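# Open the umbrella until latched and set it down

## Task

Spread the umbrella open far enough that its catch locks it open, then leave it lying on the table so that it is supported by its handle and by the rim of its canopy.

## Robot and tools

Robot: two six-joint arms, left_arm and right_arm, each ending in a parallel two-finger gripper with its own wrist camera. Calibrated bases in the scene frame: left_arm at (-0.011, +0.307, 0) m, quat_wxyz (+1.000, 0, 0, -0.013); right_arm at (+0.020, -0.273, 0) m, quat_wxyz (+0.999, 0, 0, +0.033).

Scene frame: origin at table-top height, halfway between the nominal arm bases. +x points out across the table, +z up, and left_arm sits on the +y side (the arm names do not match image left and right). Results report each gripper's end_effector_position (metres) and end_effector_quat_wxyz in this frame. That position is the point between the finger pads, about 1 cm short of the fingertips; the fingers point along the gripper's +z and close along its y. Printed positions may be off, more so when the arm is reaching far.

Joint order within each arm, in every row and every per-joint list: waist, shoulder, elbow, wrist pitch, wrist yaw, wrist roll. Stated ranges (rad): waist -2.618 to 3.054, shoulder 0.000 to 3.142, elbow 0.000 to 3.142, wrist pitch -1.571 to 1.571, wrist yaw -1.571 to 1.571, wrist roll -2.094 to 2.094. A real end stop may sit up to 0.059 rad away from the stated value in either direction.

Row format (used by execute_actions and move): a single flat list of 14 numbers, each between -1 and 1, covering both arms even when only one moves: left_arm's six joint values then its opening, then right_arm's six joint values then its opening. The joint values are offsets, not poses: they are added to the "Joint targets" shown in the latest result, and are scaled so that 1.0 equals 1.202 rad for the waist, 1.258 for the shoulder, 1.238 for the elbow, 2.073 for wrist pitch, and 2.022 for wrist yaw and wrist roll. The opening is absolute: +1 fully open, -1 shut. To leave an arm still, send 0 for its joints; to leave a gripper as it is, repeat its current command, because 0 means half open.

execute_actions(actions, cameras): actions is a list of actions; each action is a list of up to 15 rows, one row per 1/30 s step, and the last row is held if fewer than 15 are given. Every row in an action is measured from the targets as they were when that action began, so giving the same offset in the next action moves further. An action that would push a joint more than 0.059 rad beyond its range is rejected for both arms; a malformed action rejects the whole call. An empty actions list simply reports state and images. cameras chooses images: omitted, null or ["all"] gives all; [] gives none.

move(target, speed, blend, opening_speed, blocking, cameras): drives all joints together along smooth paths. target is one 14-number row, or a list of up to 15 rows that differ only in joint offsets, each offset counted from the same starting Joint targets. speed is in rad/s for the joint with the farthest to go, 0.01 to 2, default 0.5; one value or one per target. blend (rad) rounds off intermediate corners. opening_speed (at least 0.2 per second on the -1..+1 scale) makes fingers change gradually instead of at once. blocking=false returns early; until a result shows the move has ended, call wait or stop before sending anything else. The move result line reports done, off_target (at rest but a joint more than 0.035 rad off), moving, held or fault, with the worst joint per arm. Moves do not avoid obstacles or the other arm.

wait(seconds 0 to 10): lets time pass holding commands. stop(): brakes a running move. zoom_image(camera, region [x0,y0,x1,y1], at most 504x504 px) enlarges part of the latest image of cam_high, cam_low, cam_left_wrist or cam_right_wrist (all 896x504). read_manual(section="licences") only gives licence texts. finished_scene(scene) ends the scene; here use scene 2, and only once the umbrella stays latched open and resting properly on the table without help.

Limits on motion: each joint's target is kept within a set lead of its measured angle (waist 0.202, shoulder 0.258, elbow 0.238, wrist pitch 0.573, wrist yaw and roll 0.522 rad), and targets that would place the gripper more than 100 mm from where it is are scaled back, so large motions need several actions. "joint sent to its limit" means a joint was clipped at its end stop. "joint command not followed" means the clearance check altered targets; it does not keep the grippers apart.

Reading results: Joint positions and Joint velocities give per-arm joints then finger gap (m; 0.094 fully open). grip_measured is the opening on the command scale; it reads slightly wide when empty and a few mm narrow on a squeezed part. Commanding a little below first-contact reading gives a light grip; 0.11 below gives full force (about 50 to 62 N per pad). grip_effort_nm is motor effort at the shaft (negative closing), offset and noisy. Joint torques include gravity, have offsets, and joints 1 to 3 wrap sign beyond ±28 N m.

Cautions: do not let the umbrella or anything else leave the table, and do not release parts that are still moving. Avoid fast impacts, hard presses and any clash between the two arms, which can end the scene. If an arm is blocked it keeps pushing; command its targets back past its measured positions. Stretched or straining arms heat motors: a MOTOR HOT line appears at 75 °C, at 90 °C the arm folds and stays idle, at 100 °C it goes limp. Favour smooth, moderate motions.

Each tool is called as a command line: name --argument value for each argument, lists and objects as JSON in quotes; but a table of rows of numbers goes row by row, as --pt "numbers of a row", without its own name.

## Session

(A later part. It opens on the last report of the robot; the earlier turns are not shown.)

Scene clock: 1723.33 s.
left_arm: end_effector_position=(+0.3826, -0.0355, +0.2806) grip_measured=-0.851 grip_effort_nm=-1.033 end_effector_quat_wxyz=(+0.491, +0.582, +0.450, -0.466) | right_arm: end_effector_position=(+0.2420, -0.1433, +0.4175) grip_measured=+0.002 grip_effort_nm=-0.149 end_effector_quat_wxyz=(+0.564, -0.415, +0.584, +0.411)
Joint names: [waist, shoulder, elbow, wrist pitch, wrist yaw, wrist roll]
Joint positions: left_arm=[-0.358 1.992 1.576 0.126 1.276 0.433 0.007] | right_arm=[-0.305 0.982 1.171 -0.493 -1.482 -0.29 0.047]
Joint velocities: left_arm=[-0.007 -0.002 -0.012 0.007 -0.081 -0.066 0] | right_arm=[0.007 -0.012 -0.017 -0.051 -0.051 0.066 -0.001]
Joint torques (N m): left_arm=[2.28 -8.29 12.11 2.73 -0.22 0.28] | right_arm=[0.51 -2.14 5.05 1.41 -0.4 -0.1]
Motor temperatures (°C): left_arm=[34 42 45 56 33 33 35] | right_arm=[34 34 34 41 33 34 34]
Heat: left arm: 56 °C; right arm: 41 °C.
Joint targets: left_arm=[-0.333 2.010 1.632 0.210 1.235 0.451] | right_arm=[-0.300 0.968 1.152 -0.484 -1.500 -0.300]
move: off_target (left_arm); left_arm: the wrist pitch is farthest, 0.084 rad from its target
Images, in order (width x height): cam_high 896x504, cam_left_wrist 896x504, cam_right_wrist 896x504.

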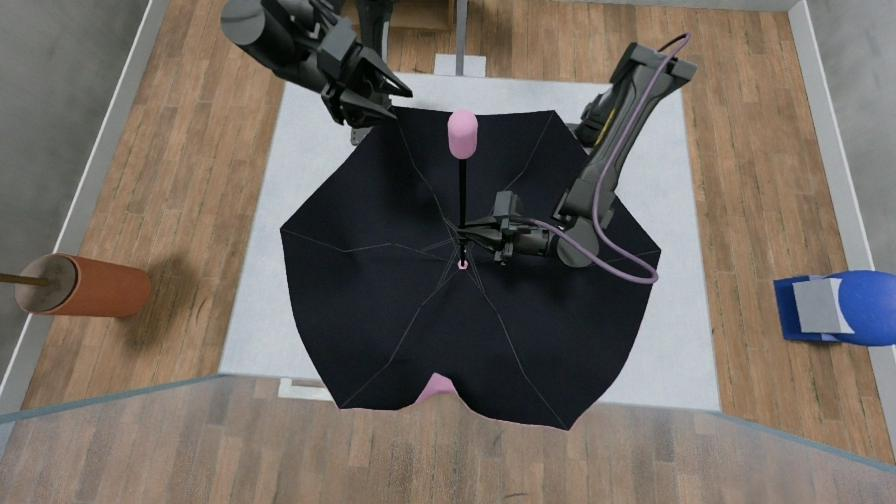

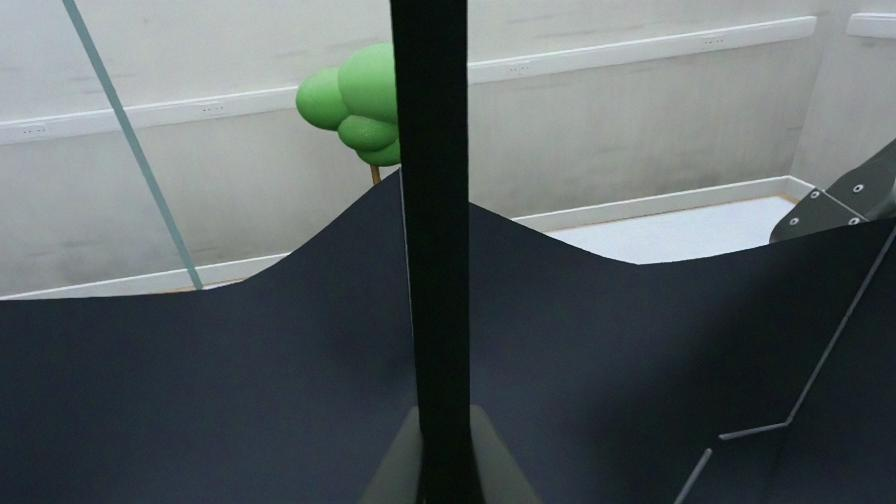

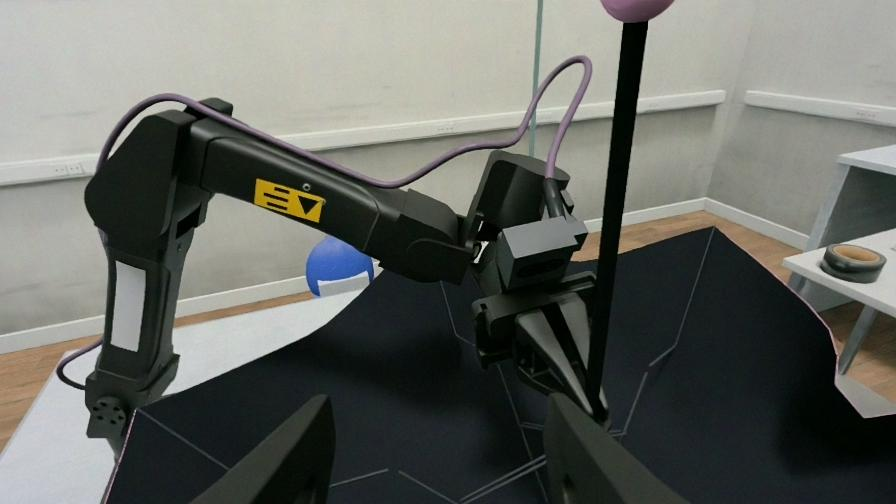

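move --target '[0.027, 0.044, 0.148, 0.08, -0.012, 0.01, -0.95, 0, 0, 0, 0, 0, 0, 0.0]' --speed 0.4 --cameras '["cam_high", "cam_left_wrist", "cam_right_wrist"]'

Scene clock: 1727.30 s.
left_arm: end_effector_position=(+0.3897, -0.0386, +0.3084) grip_measured=-0.831 grip_effort_nm=-1.043 end_effector_quat_wxyz=(+0.487, +0.587, +0.419, -0.494) | right_arm: end_effector_position=(+0.2420, -0.1433, +0.4175) grip_measured=+0.002 grip_effort_nm=-0.149 end_effector_quat_wxyz=(+0.564, -0.415, +0.584, +0.411)
Joint names: [waist, shoulder, elbow, wrist pitch, wrist yaw, wrist roll]
Joint positions: left_arm=[-0.351 2.056 1.724 0.141 1.363 0.346 0.008] | right_arm=[-0.305 0.982 1.171 -0.493 -1.482 -0.29 0.047]
Joint velocities: left_arm=[0.007 0.007 -0.012 -0.007 0.007 0.037 0] | right_arm=[-0.002 0.007 0.012 -0.007 -0.022 0.081 -0.001]
Joint torques (N m): left_arm=[4.45 -9.43 15.02 4.26 -1.36 1.46] | right_arm=[0.51 -2.17 5.04 1.42 -0.41 -0.09]
Motor temperatures (°C): left_arm=[34 42 45 58 33 33 35] | right_arm=[34 34 34 41 33 34 34]
Heat: left arm: 58 °C; right arm: 41 °C.
Joint targets: left_arm=[-0.300 2.065 1.815 0.376 1.211 0.471] | right_arm=[-0.300 0.968 1.152 -0.484 -1.500 -0.300]
move: off_target (left_arm); left_arm: the wrist pitch is farthest, 0.235 rad from its target
Images, in order (width x height): cam_high 896x504, cam_left_wrist 896x504, cam_right_wrist 896x504.

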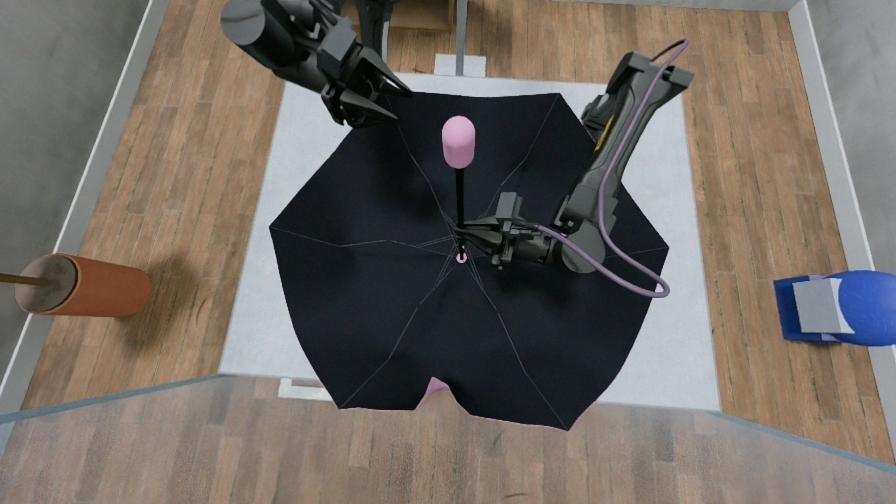

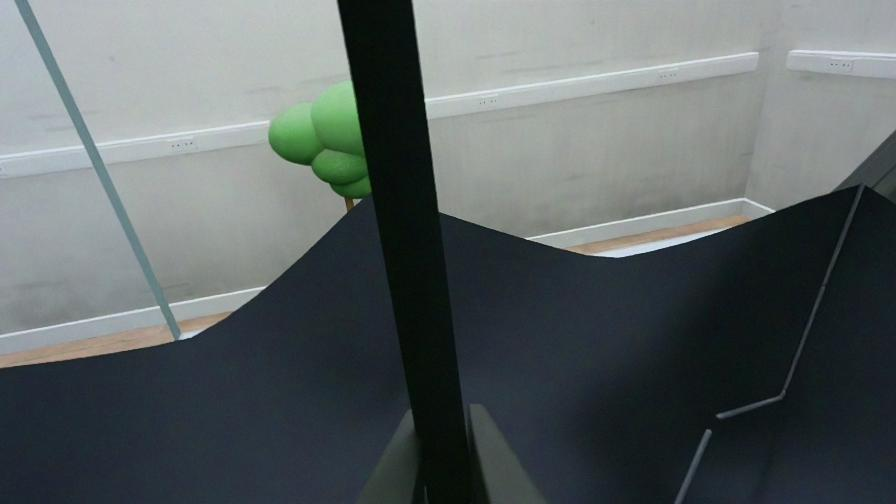

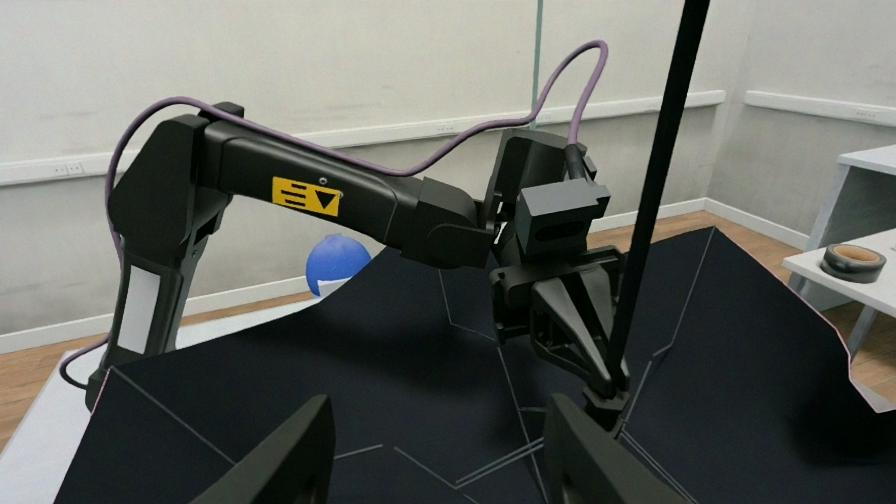

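move --target '[-0.042, -0.074, -0.292, -0.15, 0.02, 0.04, -0.95, 0, 0, 0, 0, 0, 0, 0.0]' --speed 0.5 --cameras '["cam_high", "cam_left_wrist", "cam_right_wrist"]'

Scene clock: 1753.93 s.
left_arm: end_effector_position=(+0.3763, -0.0292, +0.2503) grip_measured=-0.851 grip_effort_nm=-1.038 end_effector_quat_wxyz=(+0.495, +0.598, +0.442, -0.450) | right_arm: end_effector_position=(+0.2419, -0.1433, +0.4175) grip_measured=+0.002 grip_effort_nm=-0.149 end_effector_quat_wxyz=(+0.564, -0.415, +0.584, +0.411)
Joint names: [waist, shoulder, elbow, wrist pitch, wrist yaw, wrist roll]
Joint positions: left_arm=[-0.351 1.986 1.484 0.127 1.276 0.557 0.007] | right_arm=[-0.305 0.982 1.171 -0.493 -1.482 -0.29 0.047]
Joint velocities: left_arm=[-0.012 -0.007 -0.007 0.037 -0.007 0.022 -0.001] | right_arm=[0.012 0.002 0.007 -0.051 -0.007 0.066 0]
Joint torques (N m): left_arm=[0.06 -10.44 4.96 1.18 -0.02 -0.02] | right_arm=[0.51 -2.17 5.04 1.41 -0.39 -0.09]
Motor temperatures (°C): left_arm=[34 43 49 68 35 35 35] | right_arm=[34 34 34 41 33 34 34]
Heat: left arm: 68 °C; right arm: 41 °C.
Joint targets: left_arm=[-0.351 1.972 1.454 0.065 1.251 0.552] | right_arm=[-0.300 0.968 1.152 -0.484 -1.500 -0.300]
move: off_target (left_arm); left_arm: the wrist pitch is farthest, 0.062 rad from its target
Images, in order (width x height): cam_high 896x504, cam_left_wrist 896x504, cam_right_wrist 896x504.

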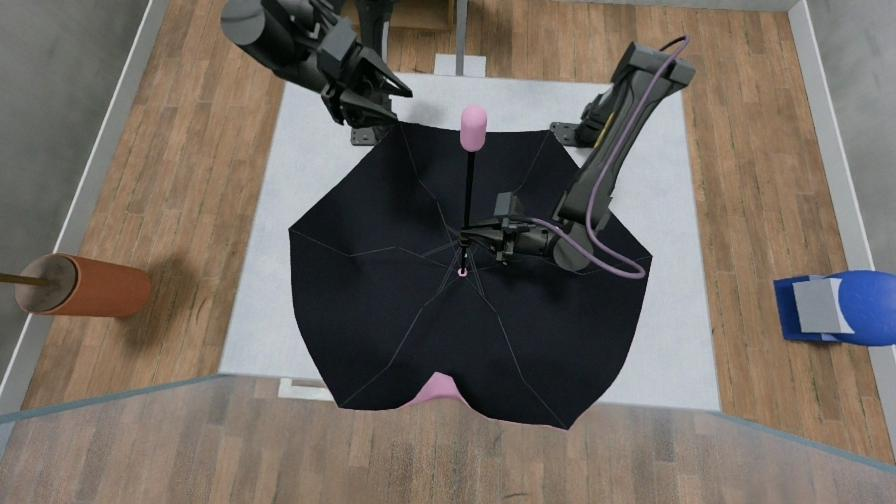

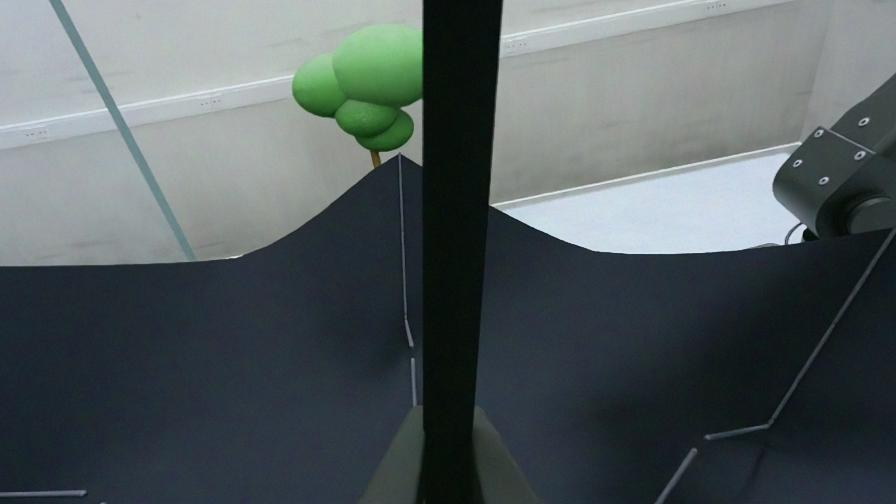

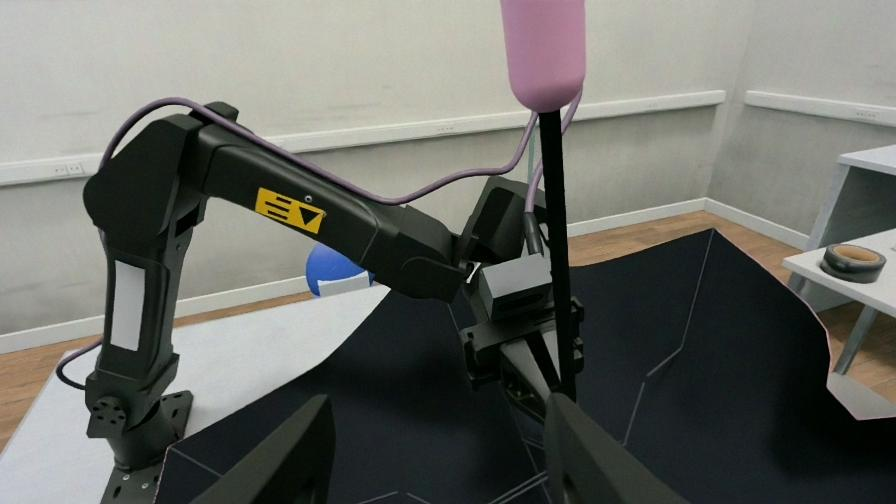

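move --target '[0.0507, 0.1733, 0.336, 0.012, -0.0153, 0.009, -0.95, 0, 0, 0, 0, 0, 0, 0.0]' --speed 0.35 --cameras '["cam_high", "cam_left_wrist", "cam_right_wrist"]'

Scene clock: 1772.77 s.
left_arm: end_effector_position=(+0.3975, -0.0432, +0.2696) grip_measured=-0.852 grip_effort_nm=-1.033 end_effector_quat_wxyz=(+0.464, +0.601, +0.413, -0.503) | right_arm: end_effector_position=(+0.2419, -0.1433, +0.4175) grip_measured=+0.002 grip_effort_nm=-0.149 end_effector_quat_wxyz=(+0.564, -0.415, +0.584, +0.411)
Joint names: [waist, shoulder, elbow, wrist pitch, wrist yaw, wrist roll]
Joint positions: left_arm=[-0.351 2.158 1.798 -0.039 1.405 0.538 0.007] | right_arm=[-0.305 0.982 1.171 -0.493 -1.482 -0.29 0.047]
Joint velocities: left_arm=[0.007 -0.017 -0.012 0.037 -0.007 -0.007 -0.001] | right_arm=[0.017 -0.002 0.002 -0.022 0.022 -0.007 -0.001]
Joint torques (N m): left_arm=[5.35 -8.39 13.35 3.07 -1.56 0.41] | right_arm=[0.53 -2.18 5.05 1.41 -0.39 -0.08]
Motor temperatures (°C): left_arm=[34 44 46 60 34 33 35] | right_arm=[34 34 34 41 33 34 34]
Heat: left arm: 60 °C; right arm: 41 °C.
Joint targets: left_arm=[-0.290 2.190 1.870 0.090 1.220 0.570] | right_arm=[-0.300 0.968 1.152 -0.484 -1.500 -0.300]
move: off_target (left_arm); left_arm: the wrist yaw is farthest, 0.185 rad from its target
Images, in order (width x height): cam_high 896x504, cam_left_wrist 896x504, cam_right_wrist 896x504.

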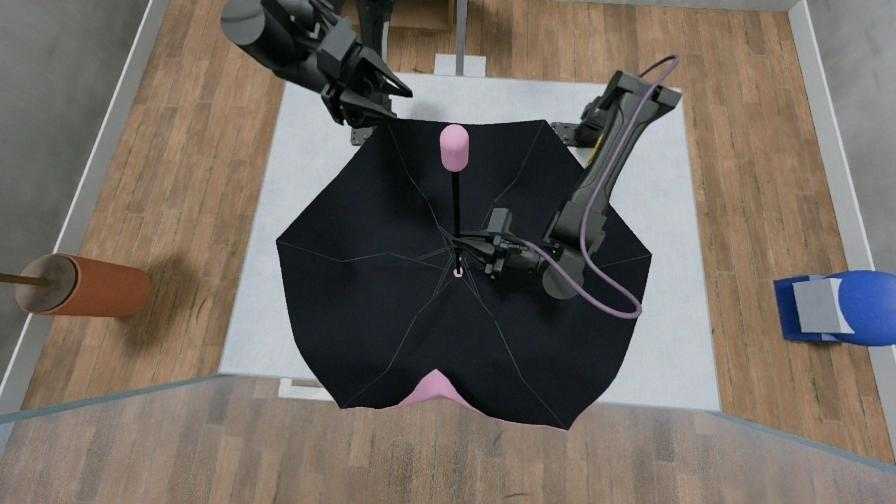

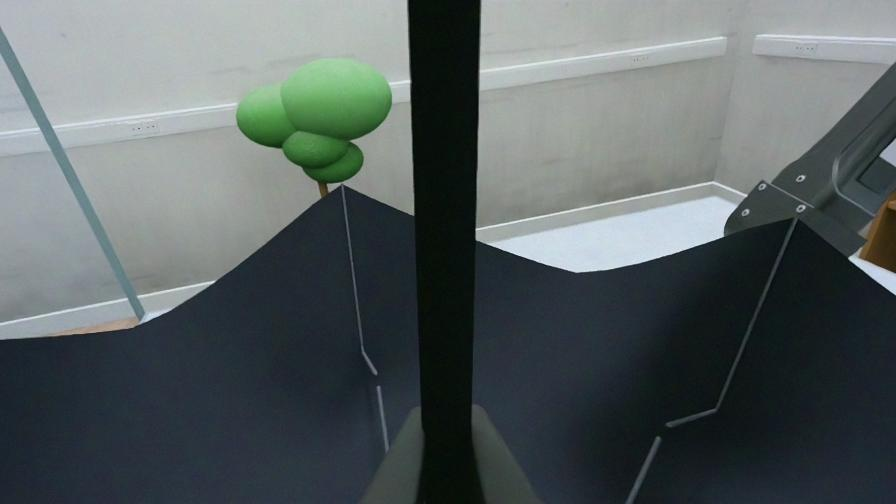

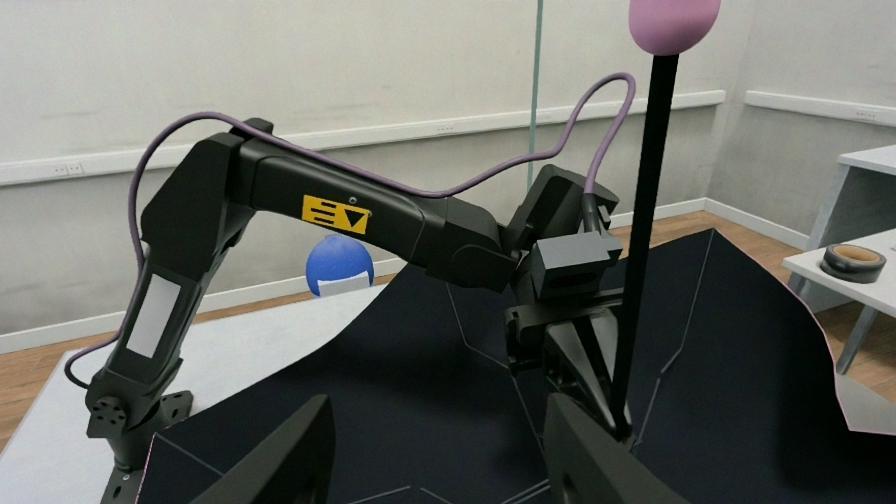

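move --target '[-0.045, -0.2424, -0.412, 0.0917, 0.01, -0.0247, -0.95, 0, 0, 0, 0, 0, 0, 0.0]' --speed 0.4 --cameras '["cam_high", "cam_left_wrist", "cam_low"]'

Scene clock: 1804.80 s.
left_arm: end_effector_position=(+0.3698, -0.0230, +0.2503) grip_measured=-0.852 grip_effort_nm=-1.038 end_effector_quat_wxyz=(+0.518, +0.595, +0.441, -0.428) | right_arm: end_effector_position=(+0.2419, -0.1433, +0.4175) grip_measured=+0.002 grip_effort_nm=-0.149 end_effector_quat_wxyz=(+0.564, -0.415, +0.584, +0.411)
Joint names: [waist, shoulder, elbow, wrist pitch, wrist yaw, wrist roll]
Joint positions: left_arm=[-0.349 1.926 1.372 0.255 1.235 0.525 0.007] | right_arm=[-0.305 0.982 1.171 -0.493 -1.482 -0.29 0.047]
Joint velocities: left_arm=[-0.007 -0.007 0.002 0.066 0.051 -0.037 0.001] | right_arm=[-0.007 0.012 -0.002 -0.022 -0.066 -0.022 0]
Joint torques (N m): left_arm=[0.46 -12.04 6.34 2.11 0.22 0] | right_arm=[0.47 -2.14 5.05 1.42 -0.39 -0.08]
Motor temperatures (°C): left_arm=[35 42 51 62 36 33 35] | right_arm=[34 33 34 41 33 34 34]
Heat: left arm: 62 °C; right arm: 41 °C.
Joint targets: left_arm=[-0.344 1.885 1.360 0.280 1.241 0.520] | right_arm=[-0.300 0.968 1.152 -0.484 -1.500 -0.300]
move: off_target (left_arm); left_arm: the shoulder is farthest, 0.041 rad from its target
Images, in order (width x height): cam_high 896x504, cam_low 896x504, cam_left_wrist 896x504.

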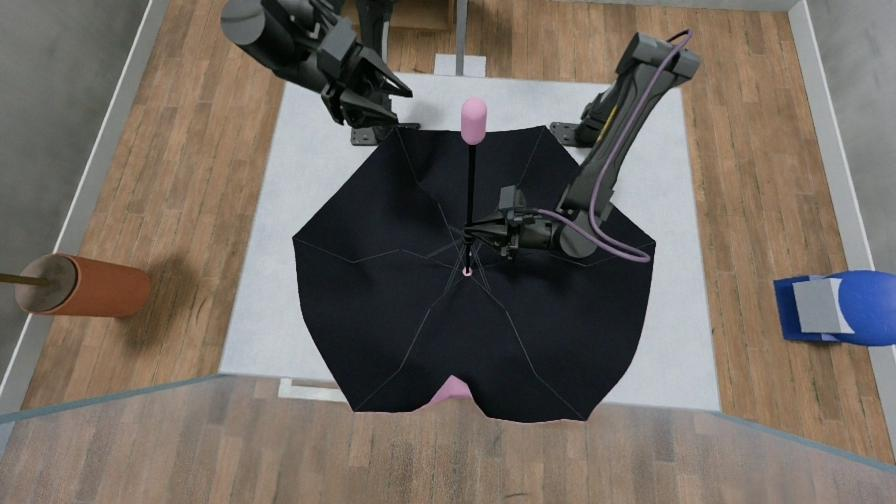

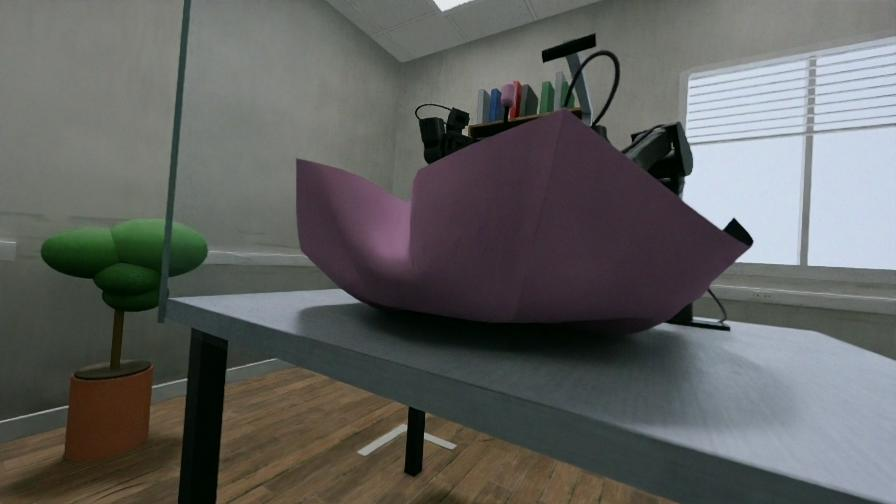

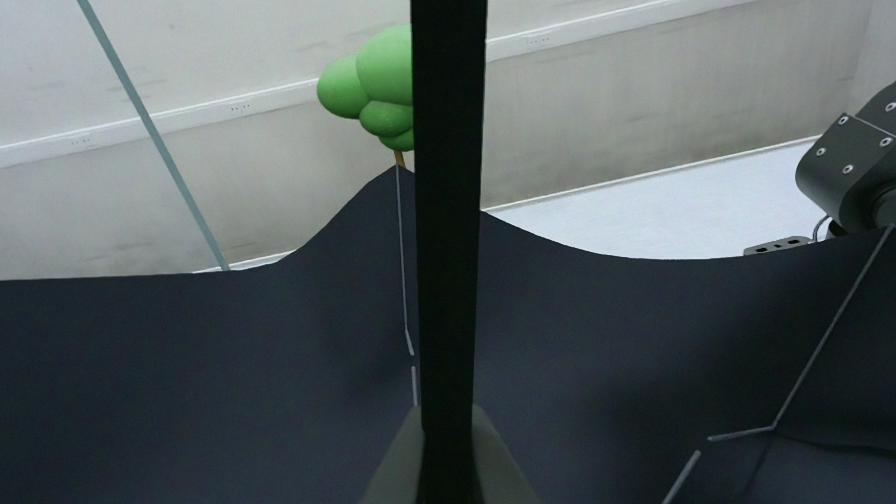

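move --target '[0.02, -0.0795, 0.1333, 0.053, -0.0153, 0.0544, -0.95, 0, 0, 0, 0, 0, 0, 0.0]' --speed 0.3 --cameras '["cam_high", "cam_left_wrist", "cam_right_wrist"]'

Scene clock: 1818.87 s.
left_arm: end_effector_position=(+0.3698, -0.0098, +0.3643) grip_measured=-0.852 grip_effort_nm=-1.033 end_effector_quat_wxyz=(+0.646, +0.631, +0.303, -0.305) | right_arm: end_effector_position=(+0.2419, -0.1433, +0.4175) grip_measured=+0.002 grip_effort_nm=-0.149 end_effector_quat_wxyz=(+0.564, -0.415, +0.584, +0.411)
Joint names: [waist, shoulder, elbow, wrist pitch, wrist yaw, wrist roll]
Joint positions: left_arm=[-0.326 1.809 1.495 0.374 1.213 0.626 0.007] | right_arm=[-0.305 0.982 1.171 -0.493 -1.482 -0.29 0.047]
Joint velocities: left_arm=[-0.002 -0.002 0.012 -0.007 -0.037 -0.022 -0.001] | right_arm=[0.007 0.012 0.007 -0.022 -0.007 0.007 -0.001]
Joint torques (N m): left_arm=[0.53 -10.07 9.95 2.01 -0.07 0.1] | right_arm=[0.5 -2.17 5.08 1.41 -0.39 -0.09]
Motor temperatures (°C): left_arm=[34 44 48 61 35 33 35] | right_arm=[34 33 34 41 33 34 34]
Heat: left arm: 61 °C; right arm: 41 °C.
Joint targets: left_arm=[-0.320 1.785 1.525 0.390 1.210 0.630] | right_arm=[-0.300 0.968 1.152 -0.484 -1.500 -0.300]
move: done
Images, in order (width x height): cam_high 896x504, cam_left_wrist 896x504, cam_right_wrist 896x504.

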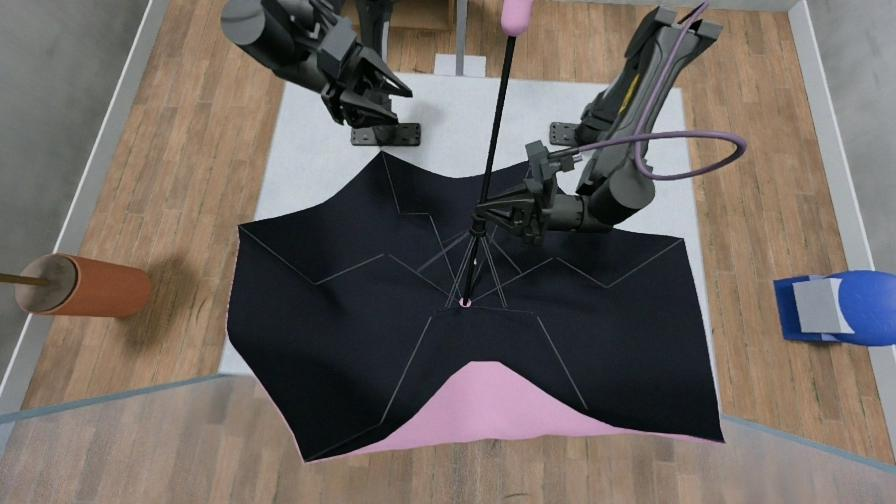

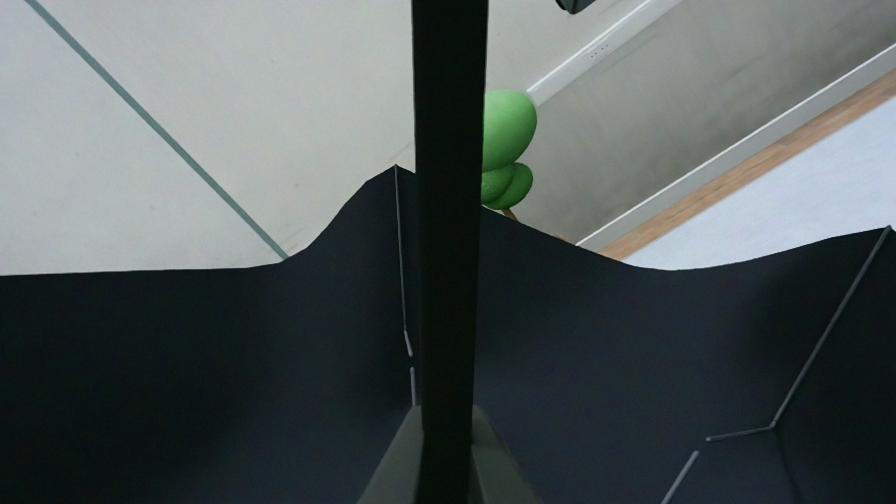

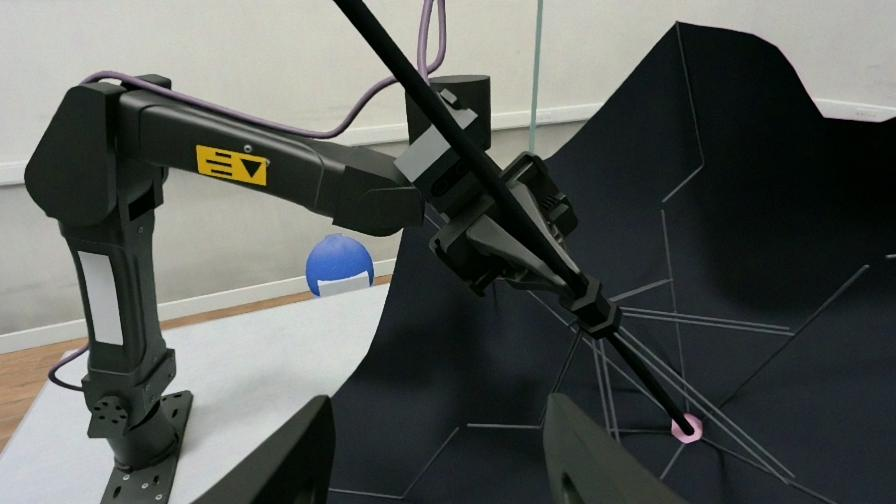

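move --target '[0.0125, -0.0159, 0.2141, -0.164, 0.0247, 0.1632, -0.95, 0, 0, 0, 0, 0, 0, 0.0]' --speed 0.3 --cameras '["cam_high", "cam_left_wrist", "cam_right_wrist"]'

Scene clock: 1831.50 s.
left_arm: end_effector_position=(+0.3623, -0.0029, +0.4208) grip_measured=-0.852 grip_effort_nm=-1.038 end_effector_quat_wxyz=(+0.669, +0.676, +0.212, -0.224) | right_arm: end_effector_position=(+0.2419, -0.1433, +0.4175) grip_measured=+0.002 grip_effort_nm=-0.149 end_effector_quat_wxyz=(+0.564, -0.415, +0.584, +0.411)
Joint names: [waist, shoulder, elbow, wrist pitch, wrist yaw, wrist roll]
Joint positions: left_arm=[-0.312 1.803 1.75 0.041 1.252 0.956 0.007] | right_arm=[-0.305 0.982 1.171 -0.493 -1.482 -0.29 0.047]
Joint velocities: left_arm=[0.007 -0.007 0.002 0.037 0.007 0.037 0.001] | right_arm=[0.002 -0.002 -0.012 0.051 0.022 0.022 -0.001]
Joint torques (N m): left_arm=[0.66 -10.97 10.74 1.92 0.09 0.1] | right_arm=[0.49 -2.17 5.11 1.41 -0.4 -0.08]
Motor temperatures (°C): left_arm=[34 43 49 60 34 33 35] | right_arm=[34 33 34 41 33 34 34]
Heat: left arm: 60 °C; right arm: 41 °C.
Joint targets: left_arm=[-0.305 1.765 1.790 0.050 1.260 0.960] | right_arm=[-0.300 0.968 1.152 -0.484 -1.500 -0.300]
move: off_target (left_arm); left_arm: the elbow is farthest, 0.040 rad from its target
Images, in order (width x height): cam_high 896x504, cam_left_wrist 896x504, cam_right_wrist 896x504.

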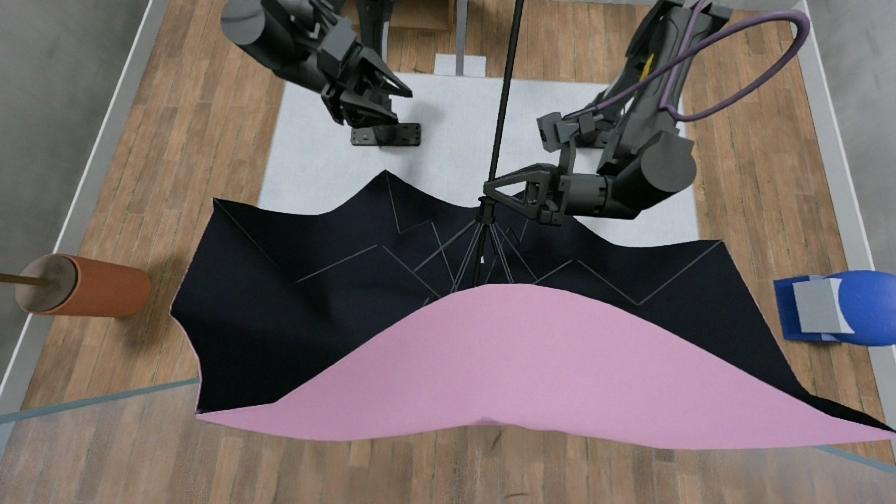

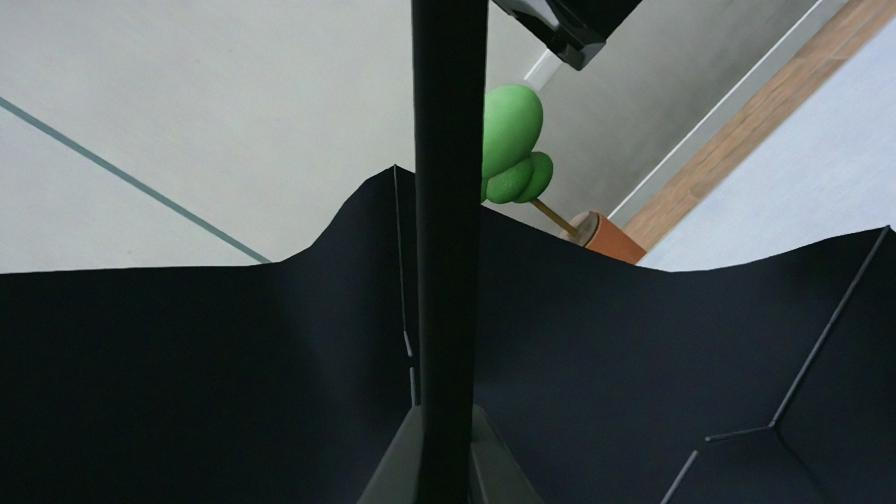

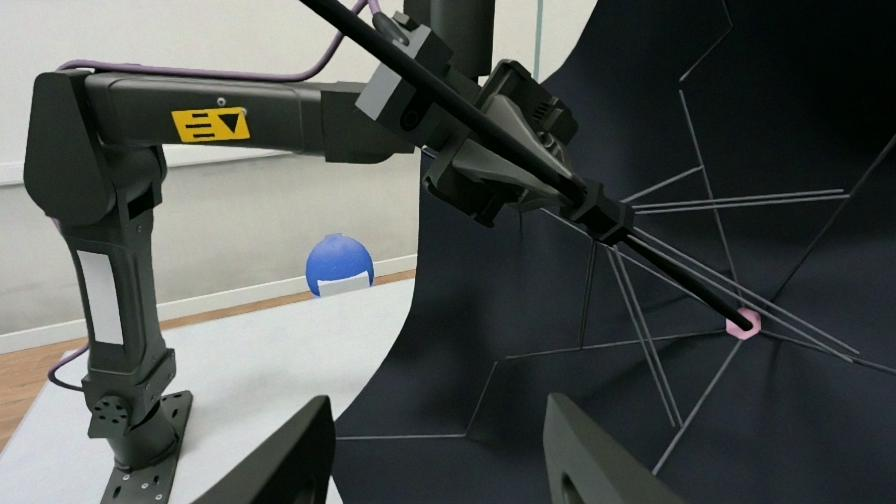

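move --pt "-0.0083 -0.0278 0.0565 -0.0458 0.001 0.1454 -0.95 0 0 0 0 0 0 0.0" --pt "-0.0166 -0.0517 0.0929 -0.082 -0.005 0.2943 -0.95 0 0 0 0 0 0 0.0" --speed 0.3 --blend 0.05 --cameras '["cam_high", "cam_left_wrist", "cam_right_wrist"]'

Scene clock: 1917.90 s.
left_arm: end_effector_position=(+0.3324, +0.0046, +0.4694) grip_measured=-0.852 grip_effort_nm=-1.033 end_effector_quat_wxyz=(+0.707, +0.707, -0.002, -0.017) | right_arm: end_effector_position=(+0.2419, -0.1433, +0.4175) grip_measured=+0.002 grip_effort_nm=-0.144 end_effector_quat_wxyz=(+0.564, -0.415, +0.584, +0.411)
Joint names: [waist, shoulder, elbow, wrist pitch, wrist yaw, wrist roll]
Joint positions: left_arm=[-0.318 1.737 1.864 -0.128 1.254 1.552 0.007] | right_arm=[-0.305 0.982 1.171 -0.493 -1.482 -0.29 0.047]
Joint velocities: left_arm=[-0.012 0.007 0.002 -0.022 0.007 -0.007 0] | right_arm=[0.027 -0.037 -0.012 -0.066 -0.007 0.007 0.001]
Joint torques (N m): left_arm=[-0.51 -10.18 10.44 1.93 -0.04 0.07] | right_arm=[0.5 -2.18 5.08 1.41 -0.41 -0.09]
Motor temperatures (°C): left_arm=[34 45 47 55 33 32 35] | right_arm=[34 33 34 41 33 34 34]
Heat: left arm: 55 °C; right arm: 41 °C.
Joint targets: left_arm=[-0.325 1.700 1.905 -0.120 1.250 1.555] | right_arm=[-0.300 0.968 1.152 -0.484 -1.500 -0.300]
move: off_target (left_arm); left_arm: the elbow is farthest, 0.041 rad from its target
Images, in order (width x height): cam_high 896x504, cam_left_wrist 896x504, cam_right_wrist 896x504.

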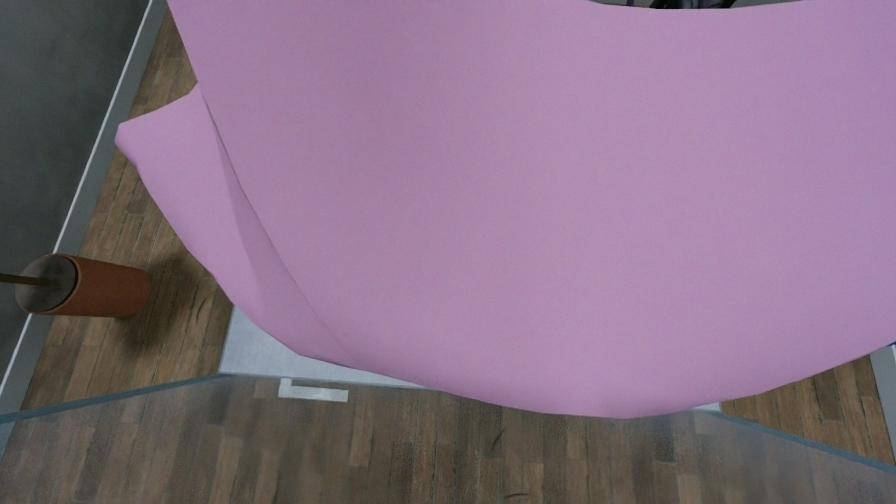

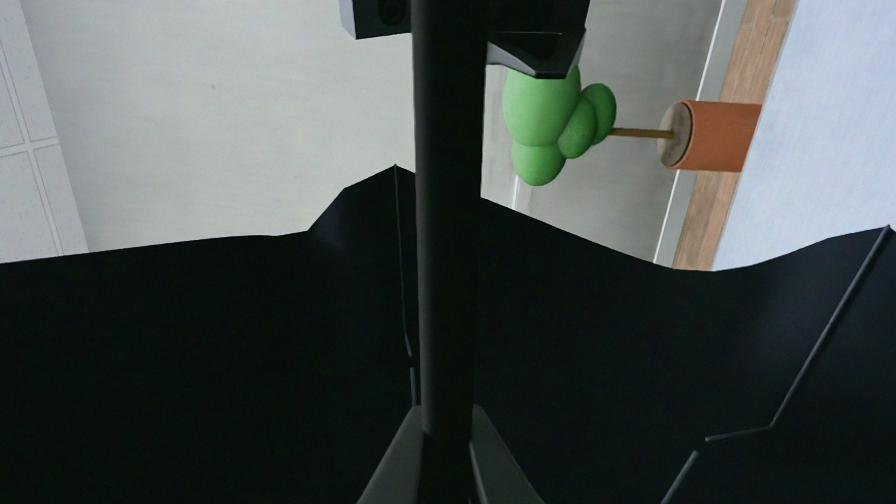

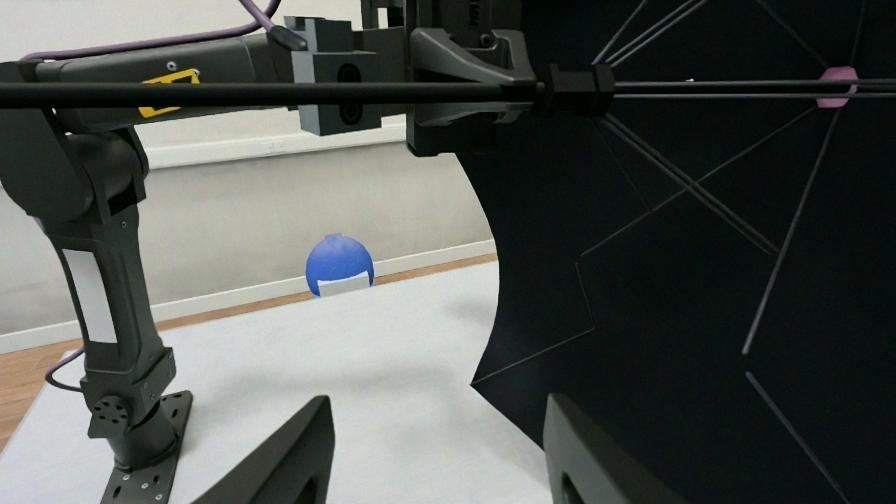

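move --target '[-0.0458, -0.1415, -0.5856, 0.3377, -0.0297, 0.1904, -0.95, 0, 0, 0, 0, 0, 0, 0.0]' --speed 0.35

Scene clock: 1949.10 s.
left_arm: end_effector_position=(+0.2929, -0.0011, +0.3735) grip_measured=-0.852 grip_effort_nm=-1.033 end_effector_quat_wxyz=(+0.707, +0.656, -0.193, +0.179) | right_arm: end_effector_position=(+0.2419, -0.1433, +0.4175) grip_measured=+0.002 grip_effort_nm=-0.149 end_effector_quat_wxyz=(+0.564, -0.415, +0.584, +0.411)
Joint names: [waist, shoulder, elbow, wrist pitch, wrist yaw, wrist roll]
Joint positions: left_arm=[-0.373 1.561 1.189 0.551 1.204 1.936 0.007] | right_arm=[-0.305 0.982 1.171 -0.493 -1.482 -0.29 0.047]
Joint velocities: left_arm=[-0.012 0.007 0.002 -0.022 -0.007 -0.007 -0.001] | right_arm=[-0.017 -0.002 -0.007 -0.022 0.007 0.007 0.001]
Joint torques (N m): left_arm=[-0.55 -9.1 6.74 2.08 -0.24 0.09] | right_arm=[0.49 -2.18 5.07 1.41 -0.41 -0.1]
Motor temperatures (°C): left_arm=[34 43 49 53 33 32 35] | right_arm=[34 33 34 41 33 34 34]
Heat: left arm: 53 °C; right arm: 41 °C.
Joint targets: left_arm=[-0.380 1.522 1.180 0.580 1.190 1.940] | right_arm=[-0.300 0.968 1.152 -0.484 -1.500 -0.300]
move: off_target (left_arm); left_arm: the shoulder is farthest, 0.039 rad from its target

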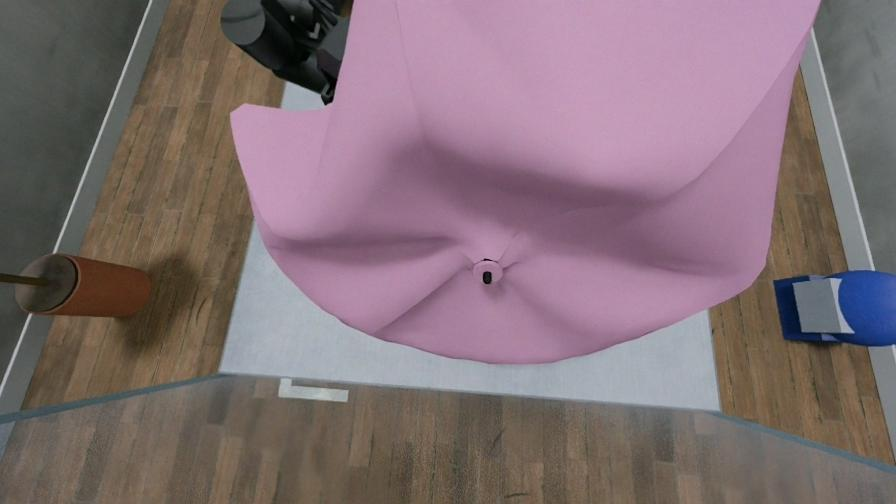

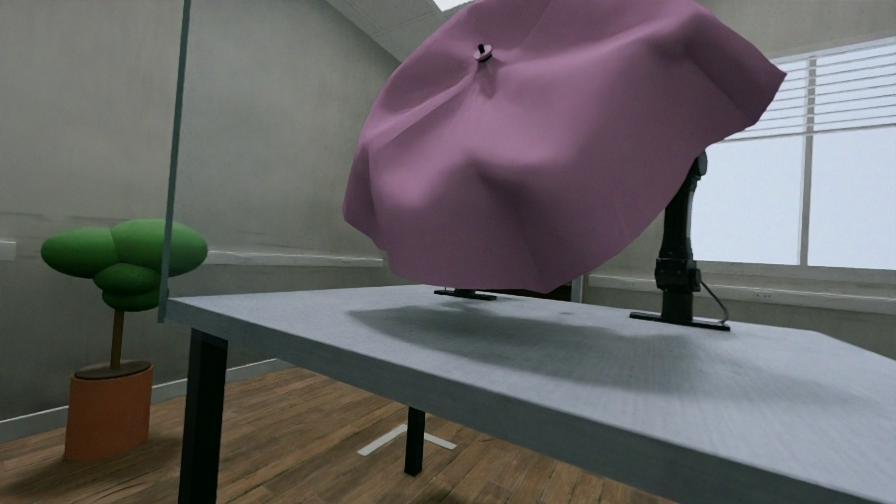

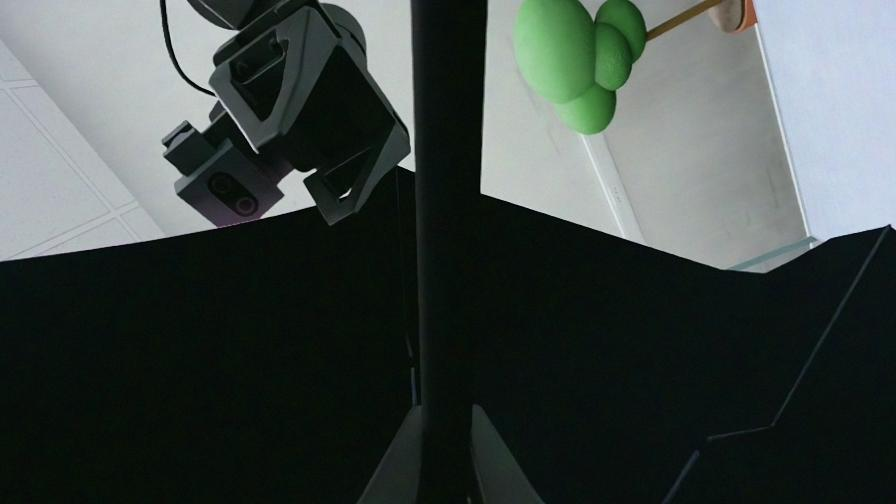

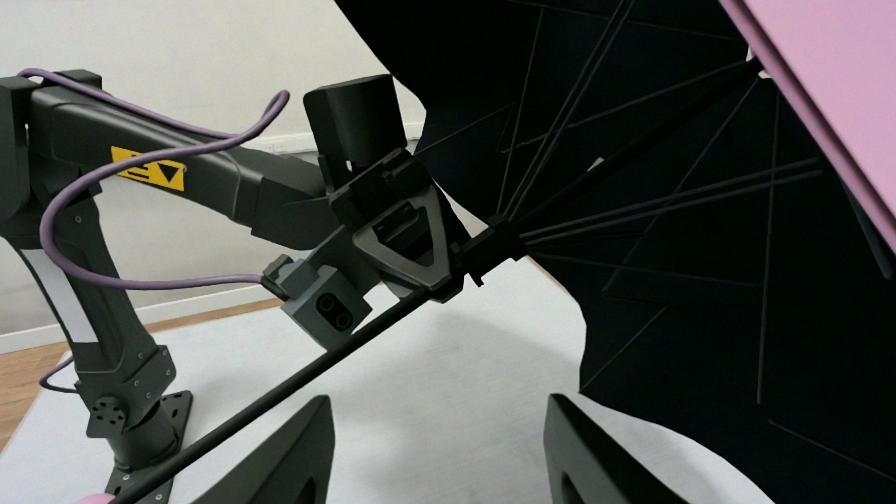

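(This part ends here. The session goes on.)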